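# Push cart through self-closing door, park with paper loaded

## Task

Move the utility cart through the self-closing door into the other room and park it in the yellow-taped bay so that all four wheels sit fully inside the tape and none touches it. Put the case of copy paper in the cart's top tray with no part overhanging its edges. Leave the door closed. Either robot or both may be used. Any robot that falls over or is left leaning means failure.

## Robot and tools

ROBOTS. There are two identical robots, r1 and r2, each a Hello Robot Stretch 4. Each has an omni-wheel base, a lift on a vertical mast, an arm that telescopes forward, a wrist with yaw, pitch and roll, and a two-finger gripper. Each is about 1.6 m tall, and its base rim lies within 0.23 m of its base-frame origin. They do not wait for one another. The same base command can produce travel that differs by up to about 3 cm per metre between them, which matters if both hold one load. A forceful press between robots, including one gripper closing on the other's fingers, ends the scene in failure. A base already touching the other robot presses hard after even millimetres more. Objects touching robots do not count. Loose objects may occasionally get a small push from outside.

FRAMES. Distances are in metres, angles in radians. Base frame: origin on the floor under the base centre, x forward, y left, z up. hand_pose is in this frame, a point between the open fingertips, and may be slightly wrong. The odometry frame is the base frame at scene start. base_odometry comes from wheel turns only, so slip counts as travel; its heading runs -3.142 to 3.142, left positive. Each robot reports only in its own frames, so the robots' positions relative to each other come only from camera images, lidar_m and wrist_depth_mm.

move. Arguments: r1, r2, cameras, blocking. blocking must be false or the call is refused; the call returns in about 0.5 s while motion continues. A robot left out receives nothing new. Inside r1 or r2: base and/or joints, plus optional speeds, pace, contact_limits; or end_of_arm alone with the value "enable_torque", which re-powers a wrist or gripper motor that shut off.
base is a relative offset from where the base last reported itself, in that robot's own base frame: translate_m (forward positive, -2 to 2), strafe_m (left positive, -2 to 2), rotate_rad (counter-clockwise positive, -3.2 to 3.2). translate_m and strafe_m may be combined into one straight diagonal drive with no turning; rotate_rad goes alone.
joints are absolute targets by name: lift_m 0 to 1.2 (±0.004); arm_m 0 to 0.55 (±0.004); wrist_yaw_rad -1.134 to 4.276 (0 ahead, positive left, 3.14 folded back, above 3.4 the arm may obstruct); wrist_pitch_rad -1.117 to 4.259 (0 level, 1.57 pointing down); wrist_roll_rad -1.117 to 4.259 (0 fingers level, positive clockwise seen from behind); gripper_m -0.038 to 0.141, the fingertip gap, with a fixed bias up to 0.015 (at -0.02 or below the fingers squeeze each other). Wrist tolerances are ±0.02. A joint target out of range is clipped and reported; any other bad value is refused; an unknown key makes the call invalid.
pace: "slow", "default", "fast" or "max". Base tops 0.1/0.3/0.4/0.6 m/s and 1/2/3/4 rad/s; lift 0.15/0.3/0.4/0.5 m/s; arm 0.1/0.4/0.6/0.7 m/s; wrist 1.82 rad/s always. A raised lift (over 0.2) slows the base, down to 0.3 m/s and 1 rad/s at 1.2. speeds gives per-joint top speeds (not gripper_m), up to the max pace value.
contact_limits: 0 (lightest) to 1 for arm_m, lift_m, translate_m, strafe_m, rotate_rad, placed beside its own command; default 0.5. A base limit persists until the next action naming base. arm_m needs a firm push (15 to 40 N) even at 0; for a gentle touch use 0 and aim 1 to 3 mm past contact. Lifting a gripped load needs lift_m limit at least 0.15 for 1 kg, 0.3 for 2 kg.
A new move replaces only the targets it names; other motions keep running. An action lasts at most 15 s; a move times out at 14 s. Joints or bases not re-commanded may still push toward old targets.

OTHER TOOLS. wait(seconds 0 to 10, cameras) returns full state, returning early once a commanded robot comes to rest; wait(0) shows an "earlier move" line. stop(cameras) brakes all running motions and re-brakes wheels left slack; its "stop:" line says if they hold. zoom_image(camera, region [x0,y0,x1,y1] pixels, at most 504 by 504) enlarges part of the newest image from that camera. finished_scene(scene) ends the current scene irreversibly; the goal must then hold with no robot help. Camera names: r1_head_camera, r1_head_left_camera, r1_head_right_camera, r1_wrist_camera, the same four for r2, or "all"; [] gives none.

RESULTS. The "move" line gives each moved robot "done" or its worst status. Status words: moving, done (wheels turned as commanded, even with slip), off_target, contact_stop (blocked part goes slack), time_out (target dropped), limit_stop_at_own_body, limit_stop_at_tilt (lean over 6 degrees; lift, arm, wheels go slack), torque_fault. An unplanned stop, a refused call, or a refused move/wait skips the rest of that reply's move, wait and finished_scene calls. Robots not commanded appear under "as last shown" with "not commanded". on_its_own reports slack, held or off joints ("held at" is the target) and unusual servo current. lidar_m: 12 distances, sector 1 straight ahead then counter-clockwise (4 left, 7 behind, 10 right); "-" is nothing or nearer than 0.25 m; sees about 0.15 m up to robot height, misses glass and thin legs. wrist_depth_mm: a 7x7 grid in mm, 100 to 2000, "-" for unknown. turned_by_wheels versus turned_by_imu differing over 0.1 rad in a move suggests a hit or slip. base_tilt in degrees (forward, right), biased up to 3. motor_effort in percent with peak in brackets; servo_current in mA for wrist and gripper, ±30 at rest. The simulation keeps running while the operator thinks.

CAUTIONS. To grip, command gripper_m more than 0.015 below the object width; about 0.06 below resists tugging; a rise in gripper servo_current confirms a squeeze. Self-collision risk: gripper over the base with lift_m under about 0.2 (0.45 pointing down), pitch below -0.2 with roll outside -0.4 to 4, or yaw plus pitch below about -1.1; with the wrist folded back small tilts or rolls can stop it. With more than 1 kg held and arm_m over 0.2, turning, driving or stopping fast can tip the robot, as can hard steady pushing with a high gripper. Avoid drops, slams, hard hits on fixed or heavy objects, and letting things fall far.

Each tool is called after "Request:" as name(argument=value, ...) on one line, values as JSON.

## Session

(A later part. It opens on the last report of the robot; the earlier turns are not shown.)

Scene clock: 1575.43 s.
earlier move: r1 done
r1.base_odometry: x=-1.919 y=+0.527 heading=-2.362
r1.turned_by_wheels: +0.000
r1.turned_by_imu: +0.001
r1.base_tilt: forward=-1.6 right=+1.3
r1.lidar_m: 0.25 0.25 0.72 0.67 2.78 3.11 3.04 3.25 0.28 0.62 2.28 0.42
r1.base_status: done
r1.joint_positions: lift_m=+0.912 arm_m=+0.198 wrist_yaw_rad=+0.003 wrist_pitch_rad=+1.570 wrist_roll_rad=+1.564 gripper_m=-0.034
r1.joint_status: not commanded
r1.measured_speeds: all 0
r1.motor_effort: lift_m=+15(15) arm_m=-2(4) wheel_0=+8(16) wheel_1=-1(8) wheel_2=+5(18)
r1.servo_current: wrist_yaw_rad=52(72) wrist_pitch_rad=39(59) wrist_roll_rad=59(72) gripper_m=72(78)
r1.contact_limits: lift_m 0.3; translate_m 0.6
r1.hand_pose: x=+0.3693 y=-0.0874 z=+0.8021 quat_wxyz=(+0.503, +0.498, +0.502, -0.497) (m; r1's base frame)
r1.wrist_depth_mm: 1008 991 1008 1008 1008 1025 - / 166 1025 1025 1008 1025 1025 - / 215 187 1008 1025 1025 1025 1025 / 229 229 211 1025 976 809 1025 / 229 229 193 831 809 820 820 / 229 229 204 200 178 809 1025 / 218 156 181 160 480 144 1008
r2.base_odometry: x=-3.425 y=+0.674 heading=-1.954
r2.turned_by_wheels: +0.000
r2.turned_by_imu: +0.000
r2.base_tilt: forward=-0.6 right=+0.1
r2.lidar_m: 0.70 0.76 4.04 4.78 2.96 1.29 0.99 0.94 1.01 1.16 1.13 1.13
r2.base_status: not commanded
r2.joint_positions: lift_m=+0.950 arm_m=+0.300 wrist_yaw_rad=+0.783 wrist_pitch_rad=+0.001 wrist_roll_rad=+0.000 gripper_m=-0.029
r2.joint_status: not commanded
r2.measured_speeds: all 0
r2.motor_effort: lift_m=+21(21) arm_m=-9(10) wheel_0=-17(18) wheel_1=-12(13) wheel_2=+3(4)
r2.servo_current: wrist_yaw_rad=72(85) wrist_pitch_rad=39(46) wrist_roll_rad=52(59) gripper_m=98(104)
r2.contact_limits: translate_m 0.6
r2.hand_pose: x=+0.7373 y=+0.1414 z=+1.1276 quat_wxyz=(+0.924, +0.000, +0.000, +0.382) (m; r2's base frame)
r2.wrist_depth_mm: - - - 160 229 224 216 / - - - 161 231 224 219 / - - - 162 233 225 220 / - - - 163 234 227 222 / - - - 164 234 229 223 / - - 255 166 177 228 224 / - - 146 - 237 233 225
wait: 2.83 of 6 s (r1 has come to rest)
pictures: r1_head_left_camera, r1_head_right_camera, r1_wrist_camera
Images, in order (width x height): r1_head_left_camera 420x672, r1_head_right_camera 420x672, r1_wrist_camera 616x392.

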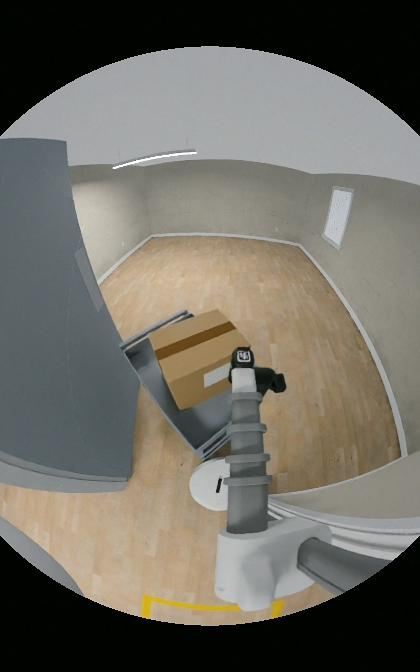

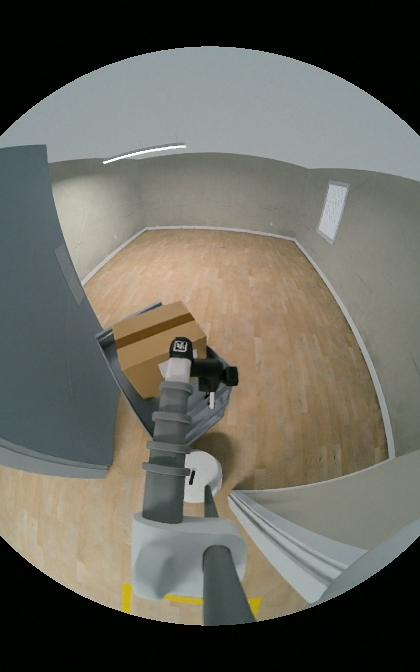

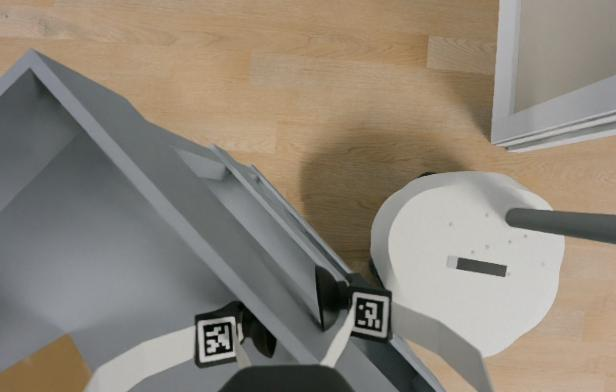

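Request:
move(blocking=false, r1={"joints":{"gripper_m":0.06}}, cameras=[])

Request:
wait(seconds=1.5, cameras=[])

Request:
move(blocking=false, r1={"joints":{"wrist_roll_rad":0.79}}, cameras=[])

Request:
wait(seconds=1.5, cameras=["r1_wrist_camera"])

Scene clock: 1592.17 s.
move: r1 moving
r1.base_odometry: x=-1.919 y=+0.527 heading=-2.362
r1.turned_by_wheels: +0.000
r1.turned_by_imu: -0.001
r1.base_tilt: forward=-1.6 right=+1.3
r1.lidar_m: 0.25 0.25 0.73 0.65 2.81 3.11 3.04 3.26 0.29 0.60 2.25 0.38
r1.base_status: not commanded
r1.joint_positions: lift_m=+0.912 arm_m=+0.198 wrist_yaw_rad=+0.003 wrist_pitch_rad=+1.570 wrist_roll_rad=+1.564 gripper_m=-0.009
r1.joint_status: gripper_m moving
r1.measured_speeds: all 0
r1.motor_effort: lift_m=+15(15) arm_m=+4(4) wheel_0=+8(8) wheel_1=-1(1) wheel_2=+5(5)
r1.servo_current: wrist_yaw_rad=46(78) wrist_pitch_rad=46(52) wrist_roll_rad=46(78) gripper_m=59(78)
r1.contact_limits: lift_m 0.3; translate_m 0.6
r1.hand_pose: x=+0.3693 y=-0.0874 z=+0.8021 quat_wxyz=(+0.503, +0.498, +0.502, -0.497) (m; r1's base frame)
r1.wrist_depth_mm: 1025 1025 1008 1042 1008 1008 - / 166 1008 1025 1008 1008 1025 - / 212 191 1025 1025 1008 1042 1008 / 230 229 211 1025 991 809 1008 / 231 231 196 842 798 820 809 / 231 231 231 204 181 809 1042 / 216 159 185 162 248 138 1008
r2: as last shown
r2.turned_by_imu: +0.002
r2.lidar_m: 0.69 0.75 4.05 4.78 2.96 1.28 0.97 0.92 1.01 1.15 1.13 1.11
r2.motor_effort: lift_m=+21(21) arm_m=-9(9) wheel_0=-17(18) wheel_1=-12(12) wheel_2=+3(4)
r2.servo_current: wrist_yaw_rad=72(78) wrist_pitch_rad=39(46) wrist_roll_rad=46(59) gripper_m=104(104)
r2.contact_limits: translate_m 0.6
r2.wrist_depth_mm: - - - 160 229 223 217 / - - - 161 230 224 219 / - - - 162 232 226 220 / - - - 163 233 227 221 / - - - 165 236 228 223 / - - 255 165 178 227 224 / - - 146 - 237 232 224
pictures: none
No camera images: "cameras" was empty.

Scene clock: 1593.30 s.
earlier move: r1 done
r1.base_odometry: x=-1.919 y=+0.527 heading=-2.362
r1.turned_by_wheels: +0.000
r1.turned_by_imu: +0.000
r1.base_tilt: forward=-1.6 right=+1.2
r1.lidar_m: 0.25 0.25 0.73 0.66 2.80 3.09 3.05 3.24 0.30 0.59 2.26 0.41
r1.base_status: not commanded
r1.joint_positions: lift_m=+0.912 arm_m=+0.198 wrist_yaw_rad=+0.003 wrist_pitch_rad=+1.570 wrist_roll_rad=+1.566 gripper_m=+0.060
r1.joint_status: all done
r1.measured_speeds: all 0
r1.motor_effort: lift_m=+15(15) arm_m=+4(4) wheel_0=+8(8) wheel_1=-1(1) wheel_2=+5(5)
r1.servo_current: wrist_yaw_rad=33(78) wrist_pitch_rad=39(52) wrist_roll_rad=33(78) gripper_m=46(104)
r1.contact_limits: lift_m 0.3; translate_m 0.6
r1.hand_pose: x=+0.3693 y=-0.0874 z=+0.8021 quat_wxyz=(+0.502, +0.498, +0.502, -0.498) (m; r1's base frame)
r1.wrist_depth_mm: 1025 1025 1025 1008 1025 1008 - / 168 1025 1025 1025 1025 1025 - / 213 196 1008 1008 1008 1025 1025 / 230 231 221 1042 991 820 1025 / 230 231 205 1025 809 809 820 / 231 232 193 184 190 798 1025 / 221 231 234 146 181 809 1008
r2.base_odometry: x=-3.425 y=+0.674 heading=-1.954
r2.turned_by_wheels: +0.000
r2.turned_by_imu: +0.000
r2.base_tilt: forward=-0.6 right=+0.1
r2.lidar_m: 0.70 0.76 4.01 4.76 2.95 1.27 0.95 0.93 1.02 1.15 1.13 1.11
r2.base_status: not commanded
r2.joint_positions: lift_m=+0.950 arm_m=+0.300 wrist_yaw_rad=+0.783 wrist_pitch_rad=+0.001 wrist_roll_rad=+0.000 gripper_m=-0.029
r2.joint_status: not commanded
r2.measured_speeds: all 0
r2.motor_effort: lift_m=+21(21) arm_m=-9(9) wheel_0=-17(18) wheel_1=-12(12) wheel_2=+3(4)
r2.servo_current: wrist_yaw_rad=85(85) wrist_pitch_rad=39(46) wrist_roll_rad=39(59) gripper_m=91(104)
r2.contact_limits: translate_m 0.6
r2.hand_pose: x=+0.7373 y=+0.1414 z=+1.1276 quat_wxyz=(+0.924, +0.000, +0.000, +0.382) (m; r2's base frame)
r2.wrist_depth_mm: - - - 160 230 223 216 / - - - 161 231 224 218 / - - - 162 233 227 220 / - - - 163 233 228 221 / - - - 164 236 229 223 / - - 255 166 178 228 223 / - - 146 - 237 233 226
wait: 1.13 of 1.5 s (r1 has come to rest)
pictures: none
No camera images: "cameras" was empty.

Scene clock: 1593.80 s.
move: r1 moving
r1.base_odometry: x=-1.919 y=+0.527 heading=-2.362
r1.turned_by_wheels: -0.001
r1.turned_by_imu: -0.001
r1.base_tilt: forward=-1.6 right=+1.3
r1.lidar_m: 0.25 0.25 0.74 0.64 2.83 3.11 3.03 3.22 0.27 0.58 2.24 0.42
r1.base_status: not commanded
r1.joint_positions: lift_m=+0.912 arm_m=+0.198 wrist_yaw_rad=+0.002 wrist_pitch_rad=+1.570 wrist_roll_rad=+0.992 gripper_m=+0.060
r1.joint_status: wrist_roll_rad moving
r1.measured_speeds: translate_m=+0.000 strafe_m=+0.000 rotate_rad=-0.001 lift_m=+0.000 arm_m=+0.000 wrist_yaw_rad=-0.002 wrist_pitch_rad=+0.000 wrist_roll_rad=-1.699
r1.motor_effort: lift_m=+15(15) arm_m=+3(4) wheel_0=+4(8) wheel_1=-1(1) wheel_2=+2(5)
r1.servo_current: wrist_yaw_rad=46(65) wrist_pitch_rad=46(52) wrist_roll_rad=65(111) gripper_m=39(46)
r1.contact_limits: lift_m 0.3; translate_m 0.6
r1.hand_pose: x=+0.3693 y=-0.0874 z=+0.8021 quat_wxyz=(+0.622, +0.336, +0.622, -0.336) (m; r1's base frame)
r1.wrist_depth_mm: 172 189 1008 1042 1025 1025 1042 / 213 232 213 1008 1025 1025 1025 / 231 232 233 1025 1025 1025 991 / 233 233 233 1025 1042 1042 946 / 225 232 233 1008 831 1042 1008 / 217 232 192 232 190 820 1042 / 211 163 233 143 820 809 585
r2: as last shown
r2.lidar_m: 0.69 0.78 4.04 4.76 2.99 1.29 0.97 0.93 1.00 1.18 1.15 1.15
r2.motor_effort: lift_m=+21(21) arm_m=-9(9) wheel_0=-17(18) wheel_1=-12(12) wheel_2=+3(3)
r2.servo_current: wrist_yaw_rad=65(78) wrist_pitch_rad=39(46) wrist_roll_rad=46(52) gripper_m=104(104)
r2.contact_limits: translate_m 0.6
r2.wrist_depth_mm: - - - 160 230 224 217 / - - - 161 231 224 219 / - - - 162 233 226 220 / - - - 163 233 228 222 / - - - 164 236 229 224 / - - 255 166 177 228 223 / - - 146 - 238 232 225
pictures: none
No camera images: "cameras" was empty.

Scene clock: 1594.40 s.
earlier move: r1 done
r1.base_odometry: x=-1.920 y=+0.527 heading=-2.362
r1.turned_by_wheels: +0.000
r1.turned_by_imu: +0.000
r1.base_tilt: forward=-1.6 right=+1.3
r1.lidar_m: 0.25 0.25 0.74 0.67 2.81 3.12 3.04 3.23 0.29 0.58 2.27 0.39
r1.base_status: not commanded
r1.joint_positions: lift_m=+0.912 arm_m=+0.198 wrist_yaw_rad=+0.002 wrist_pitch_rad=+1.570 wrist_roll_rad=+0.793 gripper_m=+0.060
r1.joint_status: all done
r1.measured_speeds: all 0
r1.motor_effort: lift_m=+15(15) arm_m=+3(4) wheel_0=+2(8) wheel_1=-1(1) wheel_2=+1(5)
r1.servo_current: wrist_yaw_rad=52(65) wrist_pitch_rad=46(52) wrist_roll_rad=65(111) gripper_m=39(46)
r1.contact_limits: lift_m 0.3; translate_m 0.6
r1.hand_pose: x=+0.3693 y=-0.0874 z=+0.8021 quat_wxyz=(+0.653, +0.272, +0.652, -0.272) (m; r1's base frame)
r1.wrist_depth_mm: 209 211 213 1008 1025 1008 1025 / 234 235 234 1042 1042 1008 1008 / 234 234 233 1008 1025 1008 1025 / 218 233 235 1025 1025 1025 1025 / 210 232 233 1025 1008 1008 931 / 209 234 188 820 191 1025 - / 223 233 233 145 798 809 1008
r2.base_odometry: x=-3.425 y=+0.674 heading=-1.954
r2.turned_by_wheels: +0.000
r2.turned_by_imu: +0.000
r2.base_tilt: forward=-0.7 right=+0.1
r2.lidar_m: 0.70 0.76 4.05 4.77 3.02 1.28 0.96 0.94 1.02 1.18 1.13 1.14
r2.base_status: not commanded
r2.joint_positions: lift_m=+0.950 arm_m=+0.300 wrist_yaw_rad=+0.783 wrist_pitch_rad=+0.001 wrist_roll_rad=+0.000 gripper_m=-0.029
r2.joint_status: not commanded
r2.measured_speeds: all 0
r2.motor_effort: lift_m=+21(21) arm_m=-9(10) wheel_0=-17(18) wheel_1=-12(13) wheel_2=+3(3)
r2.servo_current: wrist_yaw_rad=65(85) wrist_pitch_rad=39(46) wrist_roll_rad=46(59) gripper_m=91(104)
r2.contact_limits: translate_m 0.6
r2.hand_pose: x=+0.7373 y=+0.1414 z=+1.1276 quat_wxyz=(+0.924, +0.000, +0.000, +0.382) (m; r2's base frame)
r2.wrist_depth_mm: - - - 160 230 223 217 / - - - 161 231 224 218 / - - - 162 232 226 220 / - - - 163 234 228 221 / - - - 164 236 228 223 / - - 254 166 177 228 223 / - - 146 - 237 233 224
wait: 0.60 of 1.5 s (r1 has come to rest)
pictures: r1_wrist_camera
Images, in order (width x height): r1_wrist_camera 616x392.

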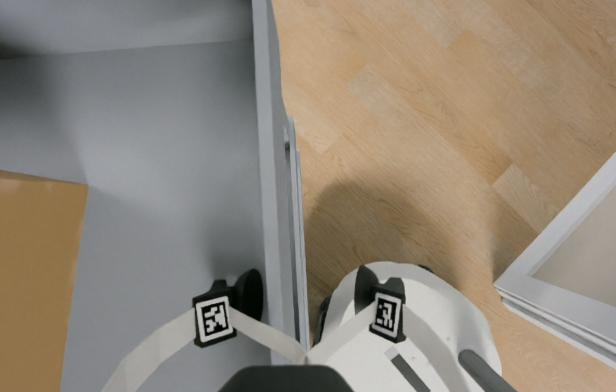

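Request:
move(blocking=false, r1={"base":{"translate_m":-0.17,"strafe_m":0.17},"pace":"slow","contact_limits":{"translate_m":0.5}}, cameras=[])

Request:
wait(seconds=5, cameras=["r1_wrist_camera","r1_head_left_camera"])

Scene clock: 1602.07 s.
move: r1 moving
r1.base_odometry: x=-1.907 y=+0.527 heading=-2.363
r1.turned_by_wheels: +0.000
r1.turned_by_imu: -0.001
r1.base_tilt: forward=-1.5 right=+1.3
r1.lidar_m: 0.25 0.25 0.72 0.66 2.79 3.11 3.04 3.23 0.27 0.56 2.30 0.43
r1.base_status: translate_m moving; strafe_m moving
r1.joint_positions: lift_m=+0.912 arm_m=+0.198 wrist_yaw_rad=+0.002 wrist_pitch_rad=+1.568 wrist_roll_rad=+0.793 gripper_m=+0.060
r1.joint_status: not commanded
r1.measured_speeds: translate_m=-0.033 strafe_m=+0.036 rotate_rad=-0.001 lift_m=+0.000 arm_m=+0.000 wrist_yaw_rad=+0.000 wrist_pitch_rad=-0.006 wrist_roll_rad=+0.000
r1.motor_effort: lift_m=+15(15) arm_m=+1(4) wheel_0=-11(12) wheel_1=+3(4) wheel_2=+3(3)
r1.servo_current: wrist_yaw_rad=39(59) wrist_pitch_rad=39(46) wrist_roll_rad=46(59) gripper_m=46(46)
r1.contact_limits: lift_m 0.3; translate_m 0.5
r1.hand_pose: x=+0.3700 y=-0.0874 z=+0.8021 quat_wxyz=(+0.654, +0.273, +0.652, -0.272) (m; r1's base frame)
r1.wrist_depth_mm: 236 230 232 1025 1025 1008 1042 / 236 236 235 1042 1025 1025 1008 / 236 236 236 1008 1025 1025 1025 / 200 235 234 1025 1008 1025 1025 / 208 235 235 1025 1025 1025 946 / 211 233 192 809 190 1025 - / 227 233 233 147 798 741 1008
r2: as last shown
r2.turned_by_imu: +0.001
r2.base_tilt: forward=-0.6 right=+0.1
r2.lidar_m: 0.70 0.78 4.02 4.77 2.98 1.29 0.98 0.94 1.03 1.17 1.14 1.12
r2.motor_effort: lift_m=+21(21) arm_m=-9(9) wheel_0=-18(18) wheel_1=-12(12) wheel_2=+3(4)
r2.servo_current: wrist_yaw_rad=78(85) wrist_pitch_rad=46(46) wrist_roll_rad=52(52) gripper_m=104(104)
r2.contact_limits: translate_m 0.6
r2.wrist_depth_mm: - - - 160 230 223 217 / - - - 161 232 224 218 / - - - 162 232 226 220 / - - - 163 233 228 222 / - - - 165 236 228 224 / - - 254 166 178 229 223 / - - 146 - 237 232 224
pictures: none
No camera images: "cameras" was empty.

Scene clock: 1605.23 s.
earlier move: r1 done
r1.base_odometry: x=-1.679 y=+0.525 heading=-2.363
r1.turned_by_wheels: +0.000
r1.turned_by_imu: +0.000
r1.base_tilt: forward=-1.6 right=+1.3
r1.lidar_m: 0.32 0.53 0.51 0.51 2.58 2.94 2.86 3.07 2.42 0.40 2.44 0.39
r1.base_status: done
r1.joint_positions: lift_m=+0.912 arm_m=+0.198 wrist_yaw_rad=+0.002 wrist_pitch_rad=+1.563 wrist_roll_rad=+0.793 gripper_m=+0.060
r1.joint_status: not commanded
r1.measured_speeds: all 0
r1.motor_effort: lift_m=+15(15) arm_m=-4(4) wheel_0=-6(14) wheel_1=+2(5) wheel_2=+2(6)
r1.servo_current: wrist_yaw_rad=52(72) wrist_pitch_rad=52(52) wrist_roll_rad=39(72) gripper_m=39(52)
r1.contact_limits: lift_m 0.3; translate_m 0.5
r1.hand_pose: x=+0.3713 y=-0.0874 z=+0.8021 quat_wxyz=(+0.655, +0.273, +0.650, -0.271) (m; r1's base frame)
r1.wrist_depth_mm: 237 238 239 1025 1025 1042 1025 / 239 238 239 1025 1025 1042 1025 / 238 237 236 1025 1025 1025 991 / 238 237 237 1025 1025 1008 - / 236 237 236 991 1025 1008 1008 / 236 236 227 234 189 1008 1008 / 236 236 236 143 798 798 1008
r2.base_odometry: x=-3.425 y=+0.674 heading=-1.954
r2.turned_by_wheels: +0.000
r2.turned_by_imu: +0.000
r2.base_tilt: forward=-0.6 right=+0.1
r2.lidar_m: 0.72 0.75 4.03 4.77 2.98 1.30 0.98 0.94 0.98 1.17 1.13 1.13
r2.base_status: not commanded
r2.joint_positions: lift_m=+0.950 arm_m=+0.300 wrist_yaw_rad=+0.783 wrist_pitch_rad=+0.001 wrist_roll_rad=+0.000 gripper_m=-0.029
r2.joint_status: not commanded
r2.measured_speeds: all 0
r2.motor_effort: lift_m=+21(21) arm_m=-9(9) wheel_0=-18(18) wheel_1=-12(13) wheel_2=+3(4)
r2.servo_current: wrist_yaw_rad=72(85) wrist_pitch_rad=52(52) wrist_roll_rad=33(65) gripper_m=98(111)
r2.contact_limits: translate_m 0.6
r2.hand_pose: x=+0.7373 y=+0.1414 z=+1.1276 quat_wxyz=(+0.924, +0.000, +0.000, +0.382) (m; r2's base frame)
r2.wrist_depth_mm: - - - 160 230 223 217 / - - - 161 231 224 219 / - - - 163 232 226 220 / - - - 163 233 227 221 / - - - 165 235 228 223 / - - 254 165 178 228 224 / - - 146 - 237 233 225
wait: 3.17 of 5 s (r1 has come to rest)
pictures: r1_head_left_camera, r1_wrist_camera
Images, in order (width x height): r1_head_left_camera 420x672, r1_wrist_camera 616x392.

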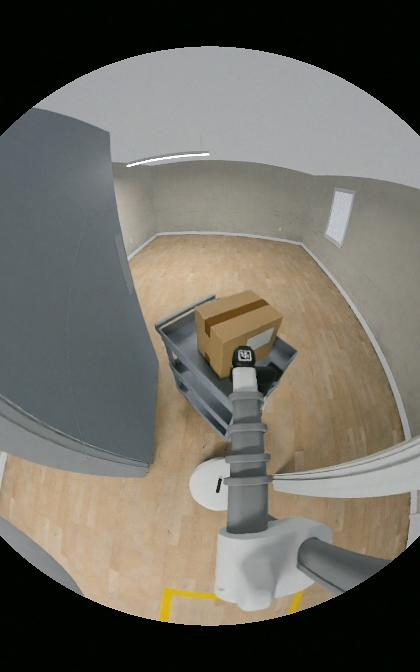

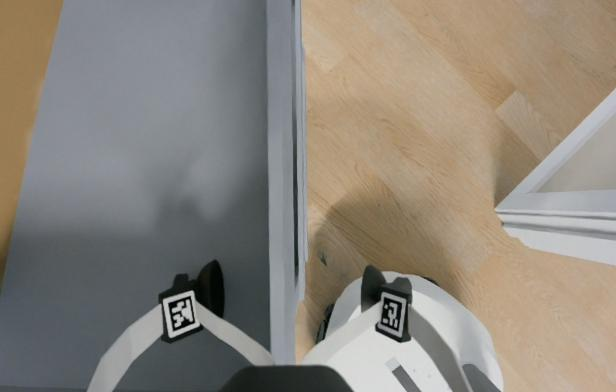

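Request:
move(blocking=false, r1={"base":{"translate_m":-0.2,"strafe_m":0.0},"joints":{"arm_m":0.398},"pace":"slow","contact_limits":{"translate_m":0.5}}, cameras=[])

Request:
wait(seconds=4, cameras=["r1_wrist_camera","r1_head_left_camera"])

Scene clock: 1634.33 s.
move: r1 moving
r1.base_odometry: x=-1.671 y=+0.534 heading=-2.363
r1.turned_by_wheels: -0.001
r1.turned_by_imu: -0.003
r1.base_tilt: forward=-1.6 right=+1.3
r1.lidar_m: 0.34 0.54 0.54 0.52 2.55 2.93 2.84 3.04 2.41 0.41 2.44 0.46
r1.base_status: translate_m moving; strafe_m moving
r1.joint_positions: lift_m=+0.912 arm_m=+0.211 wrist_yaw_rad=+0.002 wrist_pitch_rad=+1.563 wrist_roll_rad=+0.793 gripper_m=+0.060
r1.joint_status: arm_m moving
r1.measured_speeds: translate_m=-0.048 strafe_m=+0.000 rotate_rad=-0.001 lift_m=+0.000 arm_m=+0.049 wrist_yaw_rad=+0.000 wrist_pitch_rad=+0.000 wrist_roll_rad=+0.000
r1.motor_effort: lift_m=+15(15) arm_m=+4(5) wheel_0=-8(11) wheel_1=-5(7) wheel_2=+6(6)
r1.servo_current: wrist_yaw_rad=46(59) wrist_pitch_rad=52(59) wrist_roll_rad=46(72) gripper_m=46(46)
r1.contact_limits: lift_m 0.3; translate_m 0.5
r1.hand_pose: x=+0.3840 y=-0.0874 z=+0.8021 quat_wxyz=(+0.655, +0.273, +0.650, -0.271) (m; r1's base frame)
r1.wrist_depth_mm: 236 238 238 1025 1008 1042 1025 / 238 239 237 1042 1025 1042 1025 / 238 237 236 1025 1025 1008 1025 / 237 237 236 1042 1025 1025 - / 237 236 236 1025 1008 1008 1008 / 236 236 228 236 188 1025 1008 / 236 235 234 143 798 798 1008
r2: as last shown
r2.turned_by_imu: +0.004
r2.lidar_m: 0.71 0.79 4.04 4.75 2.99 1.31 0.97 0.95 1.04 1.16 1.14 1.11
r2.motor_effort: lift_m=+21(21) arm_m=-9(9) wheel_0=-18(18) wheel_1=-12(12) wheel_2=+3(4)
r2.servo_current: wrist_yaw_rad=72(78) wrist_pitch_rad=39(46) wrist_roll_rad=52(59) gripper_m=98(98)
r2.contact_limits: translate_m 0.6
r2.wrist_depth_mm: - - - 160 229 223 218 / - - - 162 231 224 219 / - - - 163 231 225 220 / - - - 163 233 229 222 / - - - 164 235 229 223 / - - 255 166 178 228 223 / - - 146 - 237 233 225
pictures: none
No camera images: "cameras" was empty.

Scene clock: 1637.10 s.
earlier move: r1 done
r1.base_odometry: x=-1.537 y=+0.666 heading=-2.364
r1.turned_by_wheels: +0.000
r1.turned_by_imu: -0.001
r1.base_tilt: forward=-1.6 right=+1.3
r1.lidar_m: 0.50 0.76 0.58 0.68 2.58 2.70 2.66 2.84 2.36 0.46 0.43 0.71
r1.base_status: done
r1.joint_positions: lift_m=+0.912 arm_m=+0.398 wrist_yaw_rad=+0.002 wrist_pitch_rad=+1.563 wrist_roll_rad=+0.793 gripper_m=+0.060
r1.joint_status: all done
r1.measured_speeds: all 0
r1.motor_effort: lift_m=+15(15) arm_m=+2(6) wheel_0=-9(12) wheel_1=-5(8) wheel_2=+0(7)
r1.servo_current: wrist_yaw_rad=46(65) wrist_pitch_rad=46(59) wrist_roll_rad=52(72) gripper_m=46(52)
r1.contact_limits: lift_m 0.3; translate_m 0.5
r1.hand_pose: x=+0.5713 y=-0.0874 z=+0.8021 quat_wxyz=(+0.655, +0.273, +0.650, -0.271) (m; r1's base frame)
r1.wrist_depth_mm: 237 238 238 1042 1025 1042 1025 / 239 239 238 1025 1025 1008 1025 / 238 237 237 1025 1042 1025 1025 / 238 237 236 1025 991 1025 - / 237 236 236 1025 1025 1008 1025 / 236 236 228 236 187 1008 1008 / 236 235 236 143 854 820 976
r2.base_odometry: x=-3.425 y=+0.674 heading=-1.954
r2.turned_by_wheels: +0.000
r2.turned_by_imu: +0.000
r2.base_tilt: forward=-0.6 right=+0.1
r2.lidar_m: 0.72 0.79 4.04 4.79 2.99 1.31 0.98 0.95 1.04 1.18 1.12 1.10
r2.base_status: not commanded
r2.joint_positions: lift_m=+0.950 arm_m=+0.300 wrist_yaw_rad=+0.783 wrist_pitch_rad=+0.001 wrist_roll_rad=+0.000 gripper_m=-0.029
r2.joint_status: not commanded
r2.measured_speeds: all 0
r2.motor_effort: lift_m=+21(21) arm_m=-9(9) wheel_0=-18(18) wheel_1=-12(13) wheel_2=+3(4)
r2.servo_current: wrist_yaw_rad=72(85) wrist_pitch_rad=39(46) wrist_roll_rad=46(59) gripper_m=98(104)
r2.contact_limits: translate_m 0.6
r2.hand_pose: x=+0.7373 y=+0.1414 z=+1.1276 quat_wxyz=(+0.924, +0.000, +0.000, +0.382) (m; r2's base frame)
r2.wrist_depth_mm: - - - 160 231 224 216 / - - - 161 231 224 218 / - - - 162 232 226 220 / - - - 163 233 228 221 / - - - 165 235 228 223 / - - 254 165 178 228 224 / - - 146 - 239 233 224
wait: 2.77 of 4 s (r1 has come to rest)
pictures: r1_head_left_camera, r1_wrist_camera
Images, in order (width x height): r1_head_left_camera 420x672, r1_wrist_camera 616x392.

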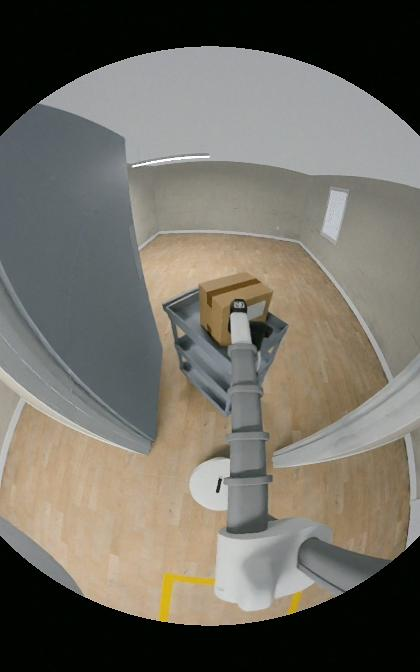

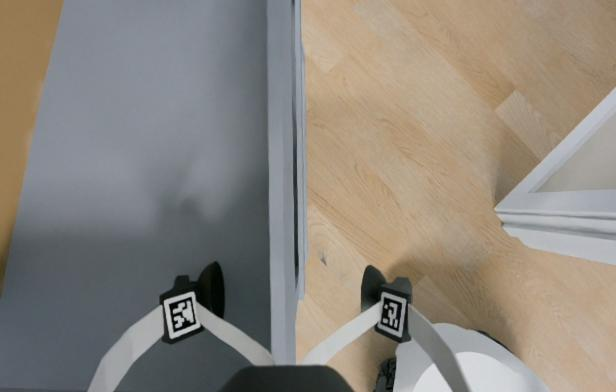

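Request:
move(blocking=false, r1={"base":{"translate_m":0.15,"strafe_m":-0.145},"pace":"slow","contact_limits":{"translate_m":0.4}}, cameras=[])

Request:
wait(seconds=4, cameras=[])

Request:
move(blocking=false, r1={"joints":{"gripper_m":-0.038}}, cameras=[])

Request:
wait(seconds=2, cameras=["r1_wrist_camera","r1_head_left_camera"])

Scene clock: 1643.93 s.
move: r1 moving
r1.base_odometry: x=-1.550 y=+0.666 heading=-2.364
r1.turned_by_wheels: +0.000
r1.turned_by_imu: +0.000
r1.base_tilt: forward=-1.6 right=+1.3
r1.lidar_m: 0.53 0.78 0.59 0.63 2.59 2.74 2.67 2.86 2.36 0.43 0.42 0.69
r1.base_status: translate_m moving; strafe_m moving
r1.joint_positions: lift_m=+0.912 arm_m=+0.398 wrist_yaw_rad=+0.002 wrist_pitch_rad=+1.563 wrist_roll_rad=+0.792 gripper_m=+0.060
r1.joint_status: not commanded
r1.measured_speeds: translate_m=+0.035 strafe_m=-0.035 rotate_rad=+0.000 lift_m=+0.000 arm_m=+0.000 wrist_yaw_rad=+0.000 wrist_pitch_rad=+0.000 wrist_roll_rad=-0.006
r1.motor_effort: lift_m=+15(15) arm_m=-4(4) wheel_0=+5(6) wheel_1=-3(7) wheel_2=-5(6)
r1.servo_current: wrist_yaw_rad=39(52) wrist_pitch_rad=52(59) wrist_roll_rad=46(65) gripper_m=39(52)
r1.contact_limits: lift_m 0.3; translate_m 0.4
r1.hand_pose: x=+0.5713 y=-0.0874 z=+0.8021 quat_wxyz=(+0.655, +0.273, +0.650, -0.271) (m; r1's base frame)
r1.wrist_depth_mm: 234 238 236 1008 1042 1042 1008 / 238 237 236 1025 1008 1008 1025 / 236 236 236 991 1008 1025 1008 / 236 236 236 1042 1042 1025 - / 236 236 235 1042 1025 1025 1025 / 236 236 206 1025 188 1008 1008 / 236 236 235 153 820 798 1008
r2: as last shown
r2.turned_by_imu: +0.001
r2.base_tilt: forward=-0.7 right=+0.1
r2.lidar_m: 0.70 0.78 4.03 4.76 3.02 1.29 0.97 0.95 1.03 1.16 1.13 1.11
r2.motor_effort: lift_m=+21(21) arm_m=-9(9) wheel_0=-17(18) wheel_1=-12(12) wheel_2=+3(4)
r2.servo_current: wrist_yaw_rad=72(72) wrist_pitch_rad=39(46) wrist_roll_rad=59(59) gripper_m=98(104)
r2.contact_limits: translate_m 0.6
r2.wrist_depth_mm: - - - 160 230 224 216 / - - - 161 230 224 218 / - - - 162 232 226 221 / - - - 163 233 228 221 / - - - 165 236 229 224 / - - 254 166 177 227 224 / - - 146 - 237 232 225
pictures: none
No camera images: "cameras" was empty.

Scene clock: 1646.77 s.
earlier move: r1 done
r1.base_odometry: x=-1.745 y=+0.664 heading=-2.363
r1.turned_by_wheels: +0.001
r1.turned_by_imu: +0.001
r1.base_tilt: forward=-1.6 right=+1.3
r1.lidar_m: 0.38 0.39 0.65 0.66 2.71 2.87 2.81 2.91 2.28 0.26 0.29 0.69
r1.base_status: done
r1.joint_positions: lift_m=+0.912 arm_m=+0.398 wrist_yaw_rad=+0.002 wrist_pitch_rad=+1.573 wrist_roll_rad=+0.790 gripper_m=+0.060
r1.joint_status: not commanded
r1.measured_speeds: all 0
r1.motor_effort: lift_m=+15(15) arm_m=+4(4) wheel_0=+9(14) wheel_1=-1(7) wheel_2=+0(7)
r1.servo_current: wrist_yaw_rad=52(78) wrist_pitch_rad=39(59) wrist_roll_rad=52(72) gripper_m=39(52)
r1.contact_limits: lift_m 0.3; translate_m 0.4
r1.hand_pose: x=+0.5685 y=-0.0874 z=+0.8021 quat_wxyz=(+0.652, +0.271, +0.653, -0.272) (m; r1's base frame)
r1.wrist_depth_mm: 230 230 230 1008 1042 1025 1008 / 230 231 231 1025 1025 1025 1042 / 198 231 231 1008 1008 1025 1025 / 204 234 233 1025 1025 1025 1025 / 220 232 233 1025 1025 1042 - / 228 233 224 1060 188 1025 831 / 233 178 232 143 809 831 1042
r2.base_odometry: x=-3.425 y=+0.674 heading=-1.954
r2.turned_by_wheels: +0.000
r2.turned_by_imu: +0.000
r2.base_tilt: forward=-0.6 right=+0.1
r2.lidar_m: 0.70 0.79 4.04 4.77 2.97 1.30 0.97 0.95 0.99 1.17 1.13 1.12
r2.base_status: not commanded
r2.joint_positions: lift_m=+0.950 arm_m=+0.300 wrist_yaw_rad=+0.783 wrist_pitch_rad=+0.001 wrist_roll_rad=+0.000 gripper_m=-0.029
r2.joint_status: not commanded
r2.measured_speeds: all 0
r2.motor_effort: lift_m=+21(21) arm_m=-9(9) wheel_0=-17(18) wheel_1=-12(13) wheel_2=+3(4)
r2.servo_current: wrist_yaw_rad=72(91) wrist_pitch_rad=46(46) wrist_roll_rad=39(59) gripper_m=104(104)
r2.contact_limits: translate_m 0.6
r2.hand_pose: x=+0.7373 y=+0.1414 z=+1.1276 quat_wxyz=(+0.924, +0.000, +0.000, +0.382) (m; r2's base frame)
r2.wrist_depth_mm: - - - 160 230 223 216 / - - - 161 230 224 219 / - - - 162 232 226 221 / - - - 163 234 227 221 / - - - 165 236 228 223 / - - 255 165 178 228 224 / - - 146 - 237 233 224
wait: 2.83 of 4 s (r1 has come to rest)
pictures: none
No camera images: "cameras" was empty.

Scene clock: 1647.27 s.
move: r1 moving
r1.base_odometry: x=-1.745 y=+0.664 heading=-2.363
r1.turned_by_wheels: +0.000
r1.turned_by_imu: +0.000
r1.base_tilt: forward=-1.6 right=+1.3
r1.lidar_m: 0.38 0.40 0.69 0.67 2.75 2.90 2.81 2.90 2.28 0.26 0.30 0.68
r1.base_status: not commanded
r1.joint_positions: lift_m=+0.912 arm_m=+0.398 wrist_yaw_rad=+0.002 wrist_pitch_rad=+1.573 wrist_roll_rad=+0.790 gripper_m=+0.041
r1.joint_status: gripper_m moving
r1.measured_speeds: translate_m=+0.000 strafe_m=+0.000 rotate_rad=+0.001 lift_m=+0.000 arm_m=+0.000 wrist_yaw_rad=+0.000 wrist_pitch_rad=+0.000 wrist_roll_rad=+0.000
r1.motor_effort: lift_m=+15(15) arm_m=+4(4) wheel_0=+9(9) wheel_1=-1(2) wheel_2=+1(1)
r1.servo_current: wrist_yaw_rad=46(65) wrist_pitch_rad=46(52) wrist_roll_rad=52(59) gripper_m=111(111)
r1.contact_limits: lift_m 0.3; translate_m 0.4
r1.hand_pose: x=+0.5685 y=-0.0874 z=+0.8021 quat_wxyz=(+0.652, +0.271, +0.653, -0.272) (m; r1's base frame)
r1.wrist_depth_mm: 230 231 230 1008 1008 1025 1025 / 231 231 232 1008 1025 1042 1008 / 196 232 232 1008 1008 1025 1042 / 206 232 232 1025 1025 1025 1025 / 216 232 234 1042 1025 1042 - / 226 233 233 233 191 991 842 / 232 176 235 156 820 831 1042
r2: as last shown
r2.base_tilt: forward=-0.7 right=+0.1
r2.lidar_m: 0.71 0.79 4.02 4.79 3.01 1.30 0.99 0.94 1.02 1.16 1.13 1.11
r2.motor_effort: lift_m=+21(21) arm_m=-9(9) wheel_0=-17(18) wheel_1=-12(12) wheel_2=+3(3)
r2.servo_current: wrist_yaw_rad=65(78) wrist_pitch_rad=39(46) wrist_roll_rad=46(52) gripper_m=98(104)
r2.contact_limits: translate_m 0.6
r2.wrist_depth_mm: - - - 160 231 223 216 / - - - 161 231 224 218 / - - - 162 232 226 221 / - - - 163 234 227 221 / - - - 164 234 228 223 / - - 255 165 177 228 224 / - - 146 - 237 233 224
pictures: none
No camera images: "cameras" was empty.

Scene clock: 1648.43 s.
earlier move: r1 done
r1.base_odometry: x=-1.746 y=+0.664 heading=-2.363
r1.turned_by_wheels: +0.000
r1.turned_by_imu: +0.000
r1.base_tilt: forward=-1.6 right=+1.3
r1.lidar_m: 0.38 0.40 0.68 0.67 2.71 2.89 2.83 2.87 2.30 0.26 0.29 0.70
r1.base_status: not commanded
r1.joint_positions: lift_m=+0.912 arm_m=+0.398 wrist_yaw_rad=+0.002 wrist_pitch_rad=+1.569 wrist_roll_rad=+0.790 gripper_m=-0.037
r1.joint_status: all done
r1.measured_speeds: all 0
r1.motor_effort: lift_m=+15(15) arm_m=+4(4) wheel_0=+4(9) wheel_1=-1(2) wheel_2=+2(2)
r1.servo_current: wrist_yaw_rad=46(65) wrist_pitch_rad=39(52) wrist_roll_rad=39(65) gripper_m=65(143)
r1.contact_limits: lift_m 0.3; translate_m 0.4
r1.hand_pose: x=+0.5695 y=-0.0874 z=+0.8021 quat_wxyz=(+0.653, +0.272, +0.652, -0.271) (m; r1's base frame)
r1.wrist_depth_mm: 229 229 229 229 1008 1008 1025 / 229 230 229 229 1025 1008 1008 / 190 229 229 231 1025 1025 1008 / 204 229 229 160 1008 1008 1025 / 211 229 230 229 1025 1025 946 / 213 228 186 195 180 1025 - / 229 153 229 159 809 820 1025
r2.base_odometry: x=-3.425 y=+0.674 heading=-1.954
r2.turned_by_wheels: +0.000
r2.turned_by_imu: +0.000
r2.base_tilt: forward=-0.6 right=+0.1
r2.lidar_m: 0.71 0.78 4.05 4.75 2.98 1.28 0.99 0.95 1.03 1.17 1.14 1.12
r2.base_status: not commanded
r2.joint_positions: lift_m=+0.950 arm_m=+0.300 wrist_yaw_rad=+0.783 wrist_pitch_rad=+0.001 wrist_roll_rad=+0.000 gripper_m=-0.029
r2.joint_status: not commanded
r2.measured_speeds: all 0
r2.motor_effort: lift_m=+21(21) arm_m=-9(10) wheel_0=-17(18) wheel_1=-12(12) wheel_2=+3(4)
r2.servo_current: wrist_yaw_rad=72(78) wrist_pitch_rad=46(46) wrist_roll_rad=46(52) gripper_m=98(104)
r2.contact_limits: translate_m 0.6
r2.hand_pose: x=+0.7373 y=+0.1414 z=+1.1276 quat_wxyz=(+0.924, +0.000, +0.000, +0.382) (m; r2's base frame)
r2.wrist_depth_mm: - - - 160 229 223 216 / - - - 161 230 224 219 / - - - 162 232 225 220 / - - - 163 233 228 221 / - - - 165 235 228 223 / - - 255 166 178 228 224 / - - 146 - 237 233 224
wait: 1.17 of 2 s (r1 has come to rest)
pictures: r1_head_left_camera, r1_wrist_camera
Images, in order (width x height): r1_head_left_camera 420x672, r1_wrist_camera 616x392.

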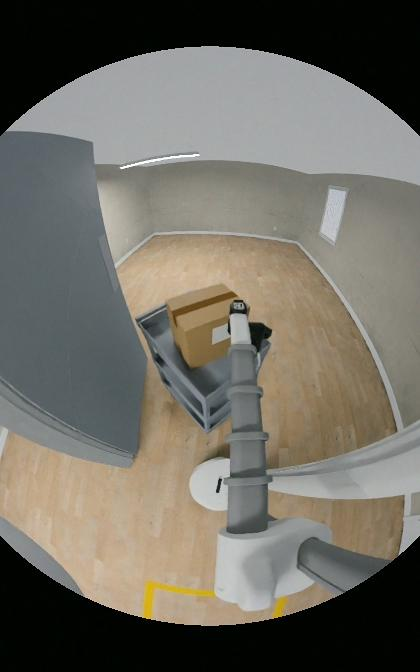

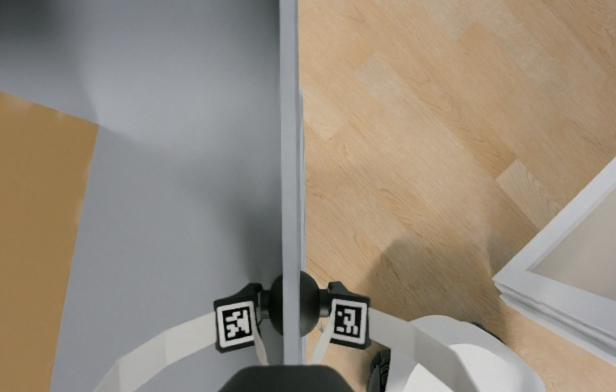

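Request:
move(blocking=false, r1={"base":{"translate_m":-0.3,"strafe_m":0.12},"joints":{"wrist_roll_rad":1.1},"pace":"slow","speeds":{"wrist_roll_rad":0.11},"contact_limits":{"translate_m":0.6}}, cameras=[])

Request:
wait(seconds=5, cameras=["r1_head_camera","r1_wrist_camera"])

Scene clock: 1679.30 s.
move: r1 moving
r1.base_odometry: x=-1.733 y=+0.669 heading=-2.364
r1.turned_by_wheels: +0.000
r1.turned_by_imu: -0.002
r1.base_tilt: forward=-1.6 right=+1.3
r1.lidar_m: 0.39 0.42 0.67 0.68 2.73 2.85 2.81 2.92 2.26 0.25 0.29 0.70
r1.base_status: translate_m moving; strafe_m moving
r1.joint_positions: lift_m=+0.912 arm_m=+0.398 wrist_yaw_rad=+0.002 wrist_pitch_rad=+1.565 wrist_roll_rad=+0.836 gripper_m=-0.037
r1.joint_status: wrist_roll_rad moving
r1.measured_speeds: translate_m=-0.048 strafe_m=+0.020 rotate_rad=+0.002 lift_m=+0.000 arm_m=+0.000 wrist_yaw_rad=+0.000 wrist_pitch_rad=-0.011 wrist_roll_rad=+0.110
r1.motor_effort: lift_m=+15(15) arm_m=+2(4) wheel_0=-8(10) wheel_1=-6(6) wheel_2=+7(7)
r1.servo_current: wrist_yaw_rad=46(72) wrist_pitch_rad=39(52) wrist_roll_rad=46(59) gripper_m=78(78)
r1.contact_limits: lift_m 0.3; translate_m 0.6
r1.hand_pose: x=+0.5708 y=-0.0874 z=+0.8021 quat_wxyz=(+0.649, +0.287, +0.645, -0.285) (m; r1's base frame)
r1.wrist_depth_mm: 232 233 232 1008 1025 1025 1008 / 234 232 231 1025 1025 1025 1025 / 198 233 232 1042 1025 1025 1008 / 202 231 231 1008 1008 1008 1025 / 216 232 230 231 1008 1008 931 / 224 230 186 185 179 1042 866 / 231 155 230 160 176 798 1025
r2: as last shown
r2.turned_by_imu: +0.004
r2.base_tilt: forward=-0.6 right=+0.0
r2.lidar_m: 0.71 0.76 4.02 4.78 2.96 1.29 0.98 0.93 1.01 1.17 1.13 1.13
r2.motor_effort: lift_m=+21(21) arm_m=-9(9) wheel_0=-17(18) wheel_1=-12(12) wheel_2=+3(3)
r2.servo_current: wrist_yaw_rad=72(72) wrist_pitch_rad=39(46) wrist_roll_rad=46(52) gripper_m=104(104)
r2.contact_limits: translate_m 0.6
r2.wrist_depth_mm: - - - 160 231 223 217 / - - - 161 230 224 219 / - - - 162 233 226 220 / - - - 163 234 229 221 / - - - 164 235 228 224 / - - 254 165 177 228 224 / - - 146 - 237 233 226
pictures: none
No camera images: "cameras" was empty.

Scene clock: 1683.23 s.
earlier move: r1 done
r1.base_odometry: x=-1.448 y=+0.789 heading=-2.364
r1.turned_by_wheels: -0.001
r1.turned_by_imu: -0.001
r1.base_tilt: forward=-1.6 right=+1.3
r1.lidar_m: 0.51 0.80 0.67 1.47 2.61 2.57 2.51 2.69 2.31 0.93 0.46 0.67
r1.base_status: done
r1.joint_positions: lift_m=+0.912 arm_m=+0.398 wrist_yaw_rad=+0.002 wrist_pitch_rad=+1.568 wrist_roll_rad=+1.095 gripper_m=-0.037
r1.joint_status: all done
r1.measured_speeds: all 0
r1.motor_effort: lift_m=+15(15) arm_m=-4(4) wheel_0=-10(12) wheel_1=-3(8) wheel_2=+0(12)
r1.servo_current: wrist_yaw_rad=46(78) wrist_pitch_rad=39(65) wrist_roll_rad=59(85) gripper_m=72(78)
r1.contact_limits: lift_m 0.3; translate_m 0.6
r1.hand_pose: x=+0.5699 y=-0.0874 z=+0.8021 quat_wxyz=(+0.605, +0.368, +0.603, -0.367) (m; r1's base frame)
r1.wrist_depth_mm: 230 231 231 1025 1025 1025 - / 231 231 232 1060 1008 991 473 / 230 232 231 1008 1025 854 1008 / 231 231 230 1025 1008 1025 1025 / 231 230 229 1025 1025 1008 1042 / 230 230 185 195 177 809 820 / 230 153 230 160 891 809 809
r2.base_odometry: x=-3.425 y=+0.674 heading=-1.954
r2.turned_by_wheels: +0.000
r2.turned_by_imu: +0.001
r2.base_tilt: forward=-0.6 right=+0.1
r2.lidar_m: 0.72 0.78 4.02 4.77 2.96 1.31 0.99 0.92 1.00 1.18 1.12 1.12
r2.base_status: not commanded
r2.joint_positions: lift_m=+0.950 arm_m=+0.300 wrist_yaw_rad=+0.783 wrist_pitch_rad=+0.001 wrist_roll_rad=+0.000 gripper_m=-0.029
r2.joint_status: not commanded
r2.measured_speeds: all 0
r2.motor_effort: lift_m=+21(21) arm_m=-9(9) wheel_0=-17(18) wheel_1=-12(13) wheel_2=+3(4)
r2.servo_current: wrist_yaw_rad=72(91) wrist_pitch_rad=39(46) wrist_roll_rad=46(65) gripper_m=111(111)
r2.contact_limits: translate_m 0.6
r2.hand_pose: x=+0.7373 y=+0.1414 z=+1.1276 quat_wxyz=(+0.924, +0.000, +0.000, +0.382) (m; r2's base frame)
r2.wrist_depth_mm: - - - 160 230 223 217 / - - - 161 231 224 219 / - - - 162 233 227 220 / - - - 163 234 227 222 / - - - 164 235 228 223 / - - 255 165 178 229 223 / - - 146 - 238 233 224
wait: 3.93 of 5 s (r1 has come to rest)
pictures: r1_head_camera, r1_wrist_camera
Images, in order (width x height): r1_head_camera 420x560, r1_wrist_camera 616x392.

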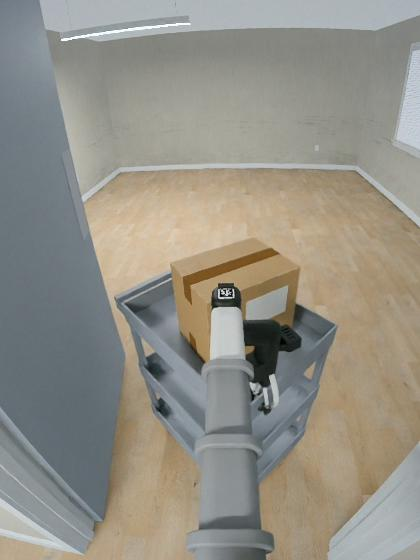

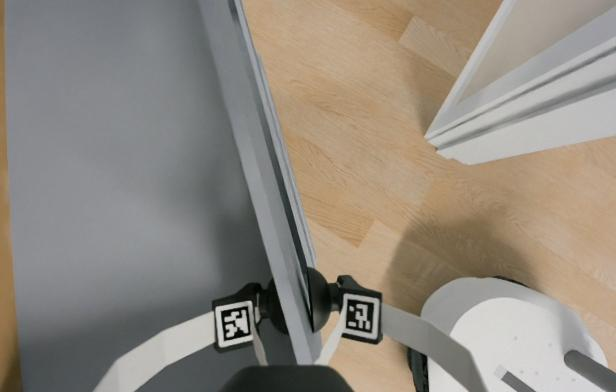

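Request:
move(blocking=false, r1={"base":{"translate_m":-0.06,"strafe_m":0.22},"joints":{"wrist_roll_rad":1.3},"pace":"slow","speeds":{"wrist_roll_rad":0.1},"contact_limits":{"translate_m":0.6}}, cameras=[])

Request:
wait(seconds=5, cameras=["r1_head_camera","r1_wrist_camera"])

Scene clock: 1701.27 s.
move: r1 moving
r1.base_odometry: x=-1.437 y=+0.782 heading=-2.365
r1.turned_by_wheels: -0.001
r1.turned_by_imu: -0.002
r1.base_tilt: forward=-1.6 right=+1.2
r1.lidar_m: 0.50 0.75 0.63 1.49 2.62 2.59 2.48 2.67 2.30 0.91 0.49 0.67
r1.base_status: translate_m moving; strafe_m moving
r1.joint_positions: lift_m=+0.912 arm_m=+0.398 wrist_yaw_rad=+0.002 wrist_pitch_rad=+1.568 wrist_roll_rad=+1.138 gripper_m=-0.037
r1.joint_status: wrist_roll_rad moving
r1.measured_speeds: translate_m=-0.013 strafe_m=+0.048 rotate_rad=+0.001 lift_m=+0.000 arm_m=+0.000 wrist_yaw_rad=+0.000 wrist_pitch_rad=+0.000 wrist_roll_rad=+0.100
r1.motor_effort: lift_m=+15(15) arm_m=-3(4) wheel_0=-13(16) wheel_1=+2(4) wheel_2=-1(2)
r1.servo_current: wrist_yaw_rad=39(59) wrist_pitch_rad=39(46) wrist_roll_rad=33(91) gripper_m=72(78)
r1.contact_limits: lift_m 0.3; translate_m 0.6
r1.hand_pose: x=+0.5699 y=-0.0874 z=+0.8021 quat_wxyz=(+0.597, +0.381, +0.595, -0.380) (m; r1's base frame)
r1.wrist_depth_mm: 231 231 230 991 1025 1025 - / 231 231 231 1008 1025 917 500 / 230 231 231 1025 1042 976 1025 / 229 230 229 1008 1008 1025 1025 / 230 230 230 1042 1025 1042 1025 / 230 229 189 193 177 798 809 / 229 152 229 160 946 140 798
r2: as last shown
r2.turned_by_imu: +0.003
r2.lidar_m: 0.70 0.78 4.04 4.78 2.98 1.26 0.98 0.95 1.01 1.18 1.13 1.13
r2.motor_effort: lift_m=+21(21) arm_m=-9(9) wheel_0=-18(18) wheel_1=-12(12) wheel_2=+3(4)
r2.servo_current: wrist_yaw_rad=78(78) wrist_pitch_rad=39(46) wrist_roll_rad=52(59) gripper_m=104(104)
r2.contact_limits: translate_m 0.6
r2.wrist_depth_mm: - - - 160 230 223 217 / - - - 161 231 224 218 / - - - 162 232 226 220 / - - - 163 234 228 221 / - - - 164 235 228 223 / - - 256 166 177 228 224 / - - 146 - 237 232 224
pictures: none
No camera images: "cameras" was empty.

Scene clock: 1704.30 s.
earlier move: r1 done
r1.base_odometry: x=-1.251 y=+0.674 heading=-2.365
r1.turned_by_wheels: +0.000
r1.turned_by_imu: +0.000
r1.base_tilt: forward=-1.6 right=+1.3
r1.lidar_m: 0.53 0.55 0.50 1.82 2.36 2.49 2.43 2.63 2.51 1.15 0.70 0.61
r1.base_status: done
r1.joint_positions: lift_m=+0.912 arm_m=+0.398 wrist_yaw_rad=+0.002 wrist_pitch_rad=+1.575 wrist_roll_rad=+1.297 gripper_m=-0.037
r1.joint_status: all done
r1.measured_speeds: all 0
r1.motor_effort: lift_m=+15(15) arm_m=+4(4) wheel_0=-8(16) wheel_1=+3(6) wheel_2=-2(4)
r1.servo_current: wrist_yaw_rad=52(78) wrist_pitch_rad=39(52) wrist_roll_rad=59(91) gripper_m=78(78)
r1.contact_limits: lift_m 0.3; translate_m 0.6
r1.hand_pose: x=+0.5680 y=-0.0874 z=+0.8021 quat_wxyz=(+0.563, +0.426, +0.565, -0.427) (m; r1's base frame)
r1.wrist_depth_mm: 228 229 229 229 1008 1060 1025 / 226 229 229 229 1042 1042 1008 / 227 228 229 229 1025 1008 1025 / 228 229 229 230 1008 1025 1025 / 229 228 230 230 1008 831 831 / 227 229 206 197 179 820 820 / 228 148 229 153 1025 136 820
r2.base_odometry: x=-3.425 y=+0.674 heading=-1.954
r2.turned_by_wheels: +0.000
r2.turned_by_imu: +0.000
r2.base_tilt: forward=-0.6 right=+0.0
r2.lidar_m: 0.69 0.77 4.03 4.75 3.00 1.28 0.96 0.95 1.01 1.18 1.13 1.10
r2.base_status: not commanded
r2.joint_positions: lift_m=+0.950 arm_m=+0.300 wrist_yaw_rad=+0.783 wrist_pitch_rad=+0.001 wrist_roll_rad=+0.000 gripper_m=-0.029
r2.joint_status: not commanded
r2.measured_speeds: all 0
r2.motor_effort: lift_m=+21(21) arm_m=-9(10) wheel_0=-18(18) wheel_1=-12(13) wheel_2=+3(4)
r2.servo_current: wrist_yaw_rad=65(85) wrist_pitch_rad=39(52) wrist_roll_rad=52(59) gripper_m=98(104)
r2.contact_limits: translate_m 0.6
r2.hand_pose: x=+0.7373 y=+0.1414 z=+1.1276 quat_wxyz=(+0.924, +0.000, +0.000, +0.382) (m; r2's base frame)
r2.wrist_depth_mm: - - - 160 231 224 217 / - - - 160 231 224 218 / - - - 163 232 225 220 / - - - 163 233 228 222 / - - - 164 235 229 223 / - - 255 165 178 229 224 / - - 146 - 237 233 224
wait: 3.03 of 5 s (r1 has come to rest)
pictures: r1_head_camera, r1_wrist_camera
Images, in order (width x height): r1_head_camera 420x560, r1_wrist_camera 616x392.

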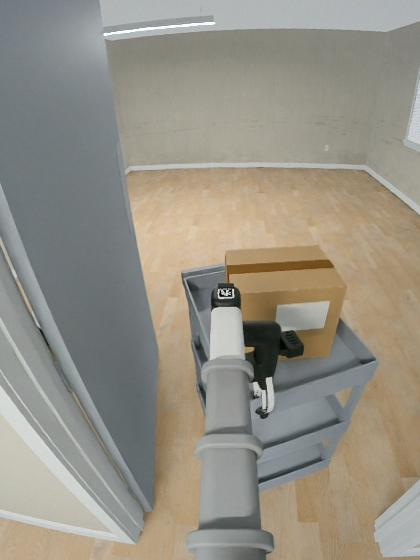

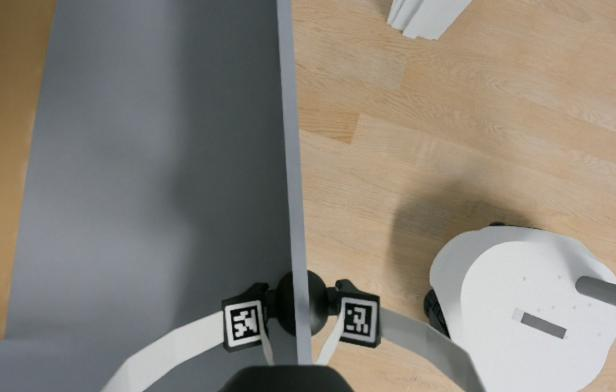

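Request:
move(blocking=false, r1={"base":{"translate_m":-0.2,"strafe_m":0.1},"joints":{"wrist_roll_rad":1.5},"pace":"slow","speeds":{"wrist_roll_rad":0.1},"contact_limits":{"translate_m":0.6}}, cameras=[])

Request:
wait(seconds=5, cameras=["r1_head_camera","r1_wrist_camera"])

Scene clock: 1712.20 s.
move: r1 moving
r1.base_odometry: x=-1.238 y=+0.678 heading=-2.366
r1.turned_by_wheels: -0.001
r1.turned_by_imu: -0.002
r1.base_tilt: forward=-1.6 right=+1.3
r1.lidar_m: 0.54 0.53 0.52 1.88 2.37 2.50 2.41 2.58 2.52 1.19 0.71 0.61
r1.base_status: translate_m moving; strafe_m moving
r1.joint_positions: lift_m=+0.912 arm_m=+0.398 wrist_yaw_rad=+0.002 wrist_pitch_rad=+1.572 wrist_roll_rad=+1.340 gripper_m=-0.037
r1.joint_status: wrist_roll_rad moving
r1.measured_speeds: translate_m=-0.049 strafe_m=+0.024 rotate_rad=-0.001 lift_m=+0.000 arm_m=+0.000 wrist_yaw_rad=+0.000 wrist_pitch_rad=-0.004 wrist_roll_rad=+0.100
r1.motor_effort: lift_m=+15(15) arm_m=+4(4) wheel_0=-12(12) wheel_1=-4(5) wheel_2=+2(4)
r1.servo_current: wrist_yaw_rad=46(52) wrist_pitch_rad=39(52) wrist_roll_rad=52(85) gripper_m=72(78)
r1.contact_limits: lift_m 0.3; translate_m 0.6
r1.hand_pose: x=+0.5687 y=-0.0874 z=+0.8021 quat_wxyz=(+0.554, +0.438, +0.555, -0.439) (m; r1's base frame)
r1.wrist_depth_mm: 229 229 229 1008 1025 1025 1025 / 229 229 231 1025 1042 1008 1025 / 229 230 229 230 1025 1025 1042 / 229 229 230 230 1025 1025 1025 / 229 230 230 229 1008 854 820 / 229 230 184 197 179 809 809 / 229 150 229 160 1025 133 820
r2: as last shown
r2.turned_by_imu: +0.001
r2.base_tilt: forward=-0.6 right=+0.1
r2.lidar_m: 0.70 0.78 4.03 4.79 2.98 1.31 0.98 0.95 1.00 1.15 1.13 1.10
r2.motor_effort: lift_m=+21(21) arm_m=-9(9) wheel_0=-17(18) wheel_1=-12(12) wheel_2=+3(3)
r2.servo_current: wrist_yaw_rad=78(85) wrist_pitch_rad=39(46) wrist_roll_rad=52(59) gripper_m=98(104)
r2.contact_limits: translate_m 0.6
r2.wrist_depth_mm: - - - 160 230 223 217 / - - - 162 231 224 219 / - - - 162 232 226 220 / - - - 163 234 228 222 / - - - 164 235 229 223 / - - 255 165 178 228 224 / - - 146 - 237 232 224
pictures: none
No camera images: "cameras" was empty.

Scene clock: 1715.10 s.
earlier move: r1 done
r1.base_odometry: x=-1.039 y=+0.743 heading=-2.365
r1.turned_by_wheels: +0.001
r1.turned_by_imu: +0.003
r1.base_tilt: forward=-1.5 right=+1.3
r1.lidar_m: 0.55 0.61 0.85 2.16 2.30 2.27 2.23 2.40 2.60 1.74 0.89 0.59
r1.base_status: done
r1.joint_positions: lift_m=+0.912 arm_m=+0.398 wrist_yaw_rad=+0.002 wrist_pitch_rad=+1.558 wrist_roll_rad=+1.498 gripper_m=-0.037
r1.joint_status: all done
r1.measured_speeds: all 0
r1.motor_effort: lift_m=+15(15) arm_m=-4(4) wheel_0=-1(13) wheel_1=-3(5) wheel_2=+8(12)
r1.servo_current: wrist_yaw_rad=65(65) wrist_pitch_rad=72(91) wrist_roll_rad=52(85) gripper_m=65(78)
r1.contact_limits: lift_m 0.3; translate_m 0.6
r1.hand_pose: x=+0.5728 y=-0.0874 z=+0.8022 quat_wxyz=(+0.522, +0.484, +0.515, -0.478) (m; r1's base frame)
r1.wrist_depth_mm: 232 230 230 1008 1025 1008 991 / 231 230 230 1025 1025 1008 1008 / 234 230 230 1025 991 1025 976 / 232 232 231 1008 1025 1025 809 / 232 231 231 1025 991 842 788 / 232 230 189 183 1008 866 798 / 233 153 230 162 163 831 788
r2.base_odometry: x=-3.425 y=+0.674 heading=-1.954
r2.turned_by_wheels: +0.000
r2.turned_by_imu: +0.000
r2.base_tilt: forward=-0.6 right=+0.1
r2.lidar_m: 0.69 0.78 4.03 4.75 2.97 1.29 0.98 0.94 1.02 1.16 1.13 1.13
r2.base_status: not commanded
r2.joint_positions: lift_m=+0.950 arm_m=+0.300 wrist_yaw_rad=+0.783 wrist_pitch_rad=+0.001 wrist_roll_rad=+0.000 gripper_m=-0.029
r2.joint_status: not commanded
r2.measured_speeds: all 0
r2.motor_effort: lift_m=+21(21) arm_m=-9(9) wheel_0=-17(18) wheel_1=-12(12) wheel_2=+3(4)
r2.servo_current: wrist_yaw_rad=65(85) wrist_pitch_rad=39(46) wrist_roll_rad=52(59) gripper_m=98(104)
r2.contact_limits: translate_m 0.6
r2.hand_pose: x=+0.7373 y=+0.1414 z=+1.1276 quat_wxyz=(+0.924, +0.000, +0.000, +0.382) (m; r2's base frame)
r2.wrist_depth_mm: - - - 160 230 223 217 / - - - 161 231 225 218 / - - - 162 232 226 220 / - - - 163 233 228 221 / - - - 164 236 229 223 / - - 254 166 177 229 224 / - - 146 - 237 233 224
wait: 2.90 of 5 s (r1 has come to rest)
pictures: r1_head_camera, r1_wrist_camera
Images, in order (width x height): r1_head_camera 420x560, r1_wrist_camera 616x392.

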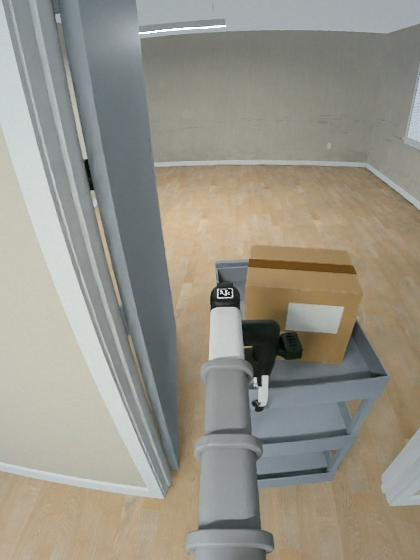

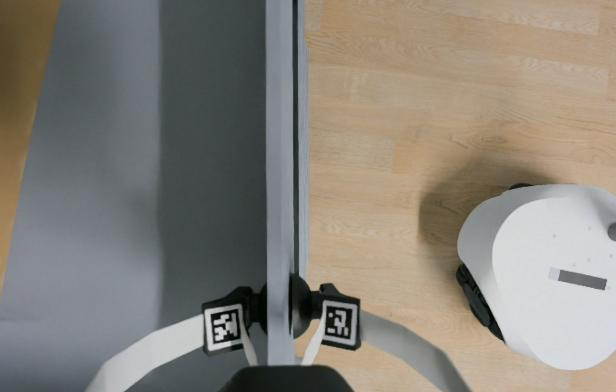

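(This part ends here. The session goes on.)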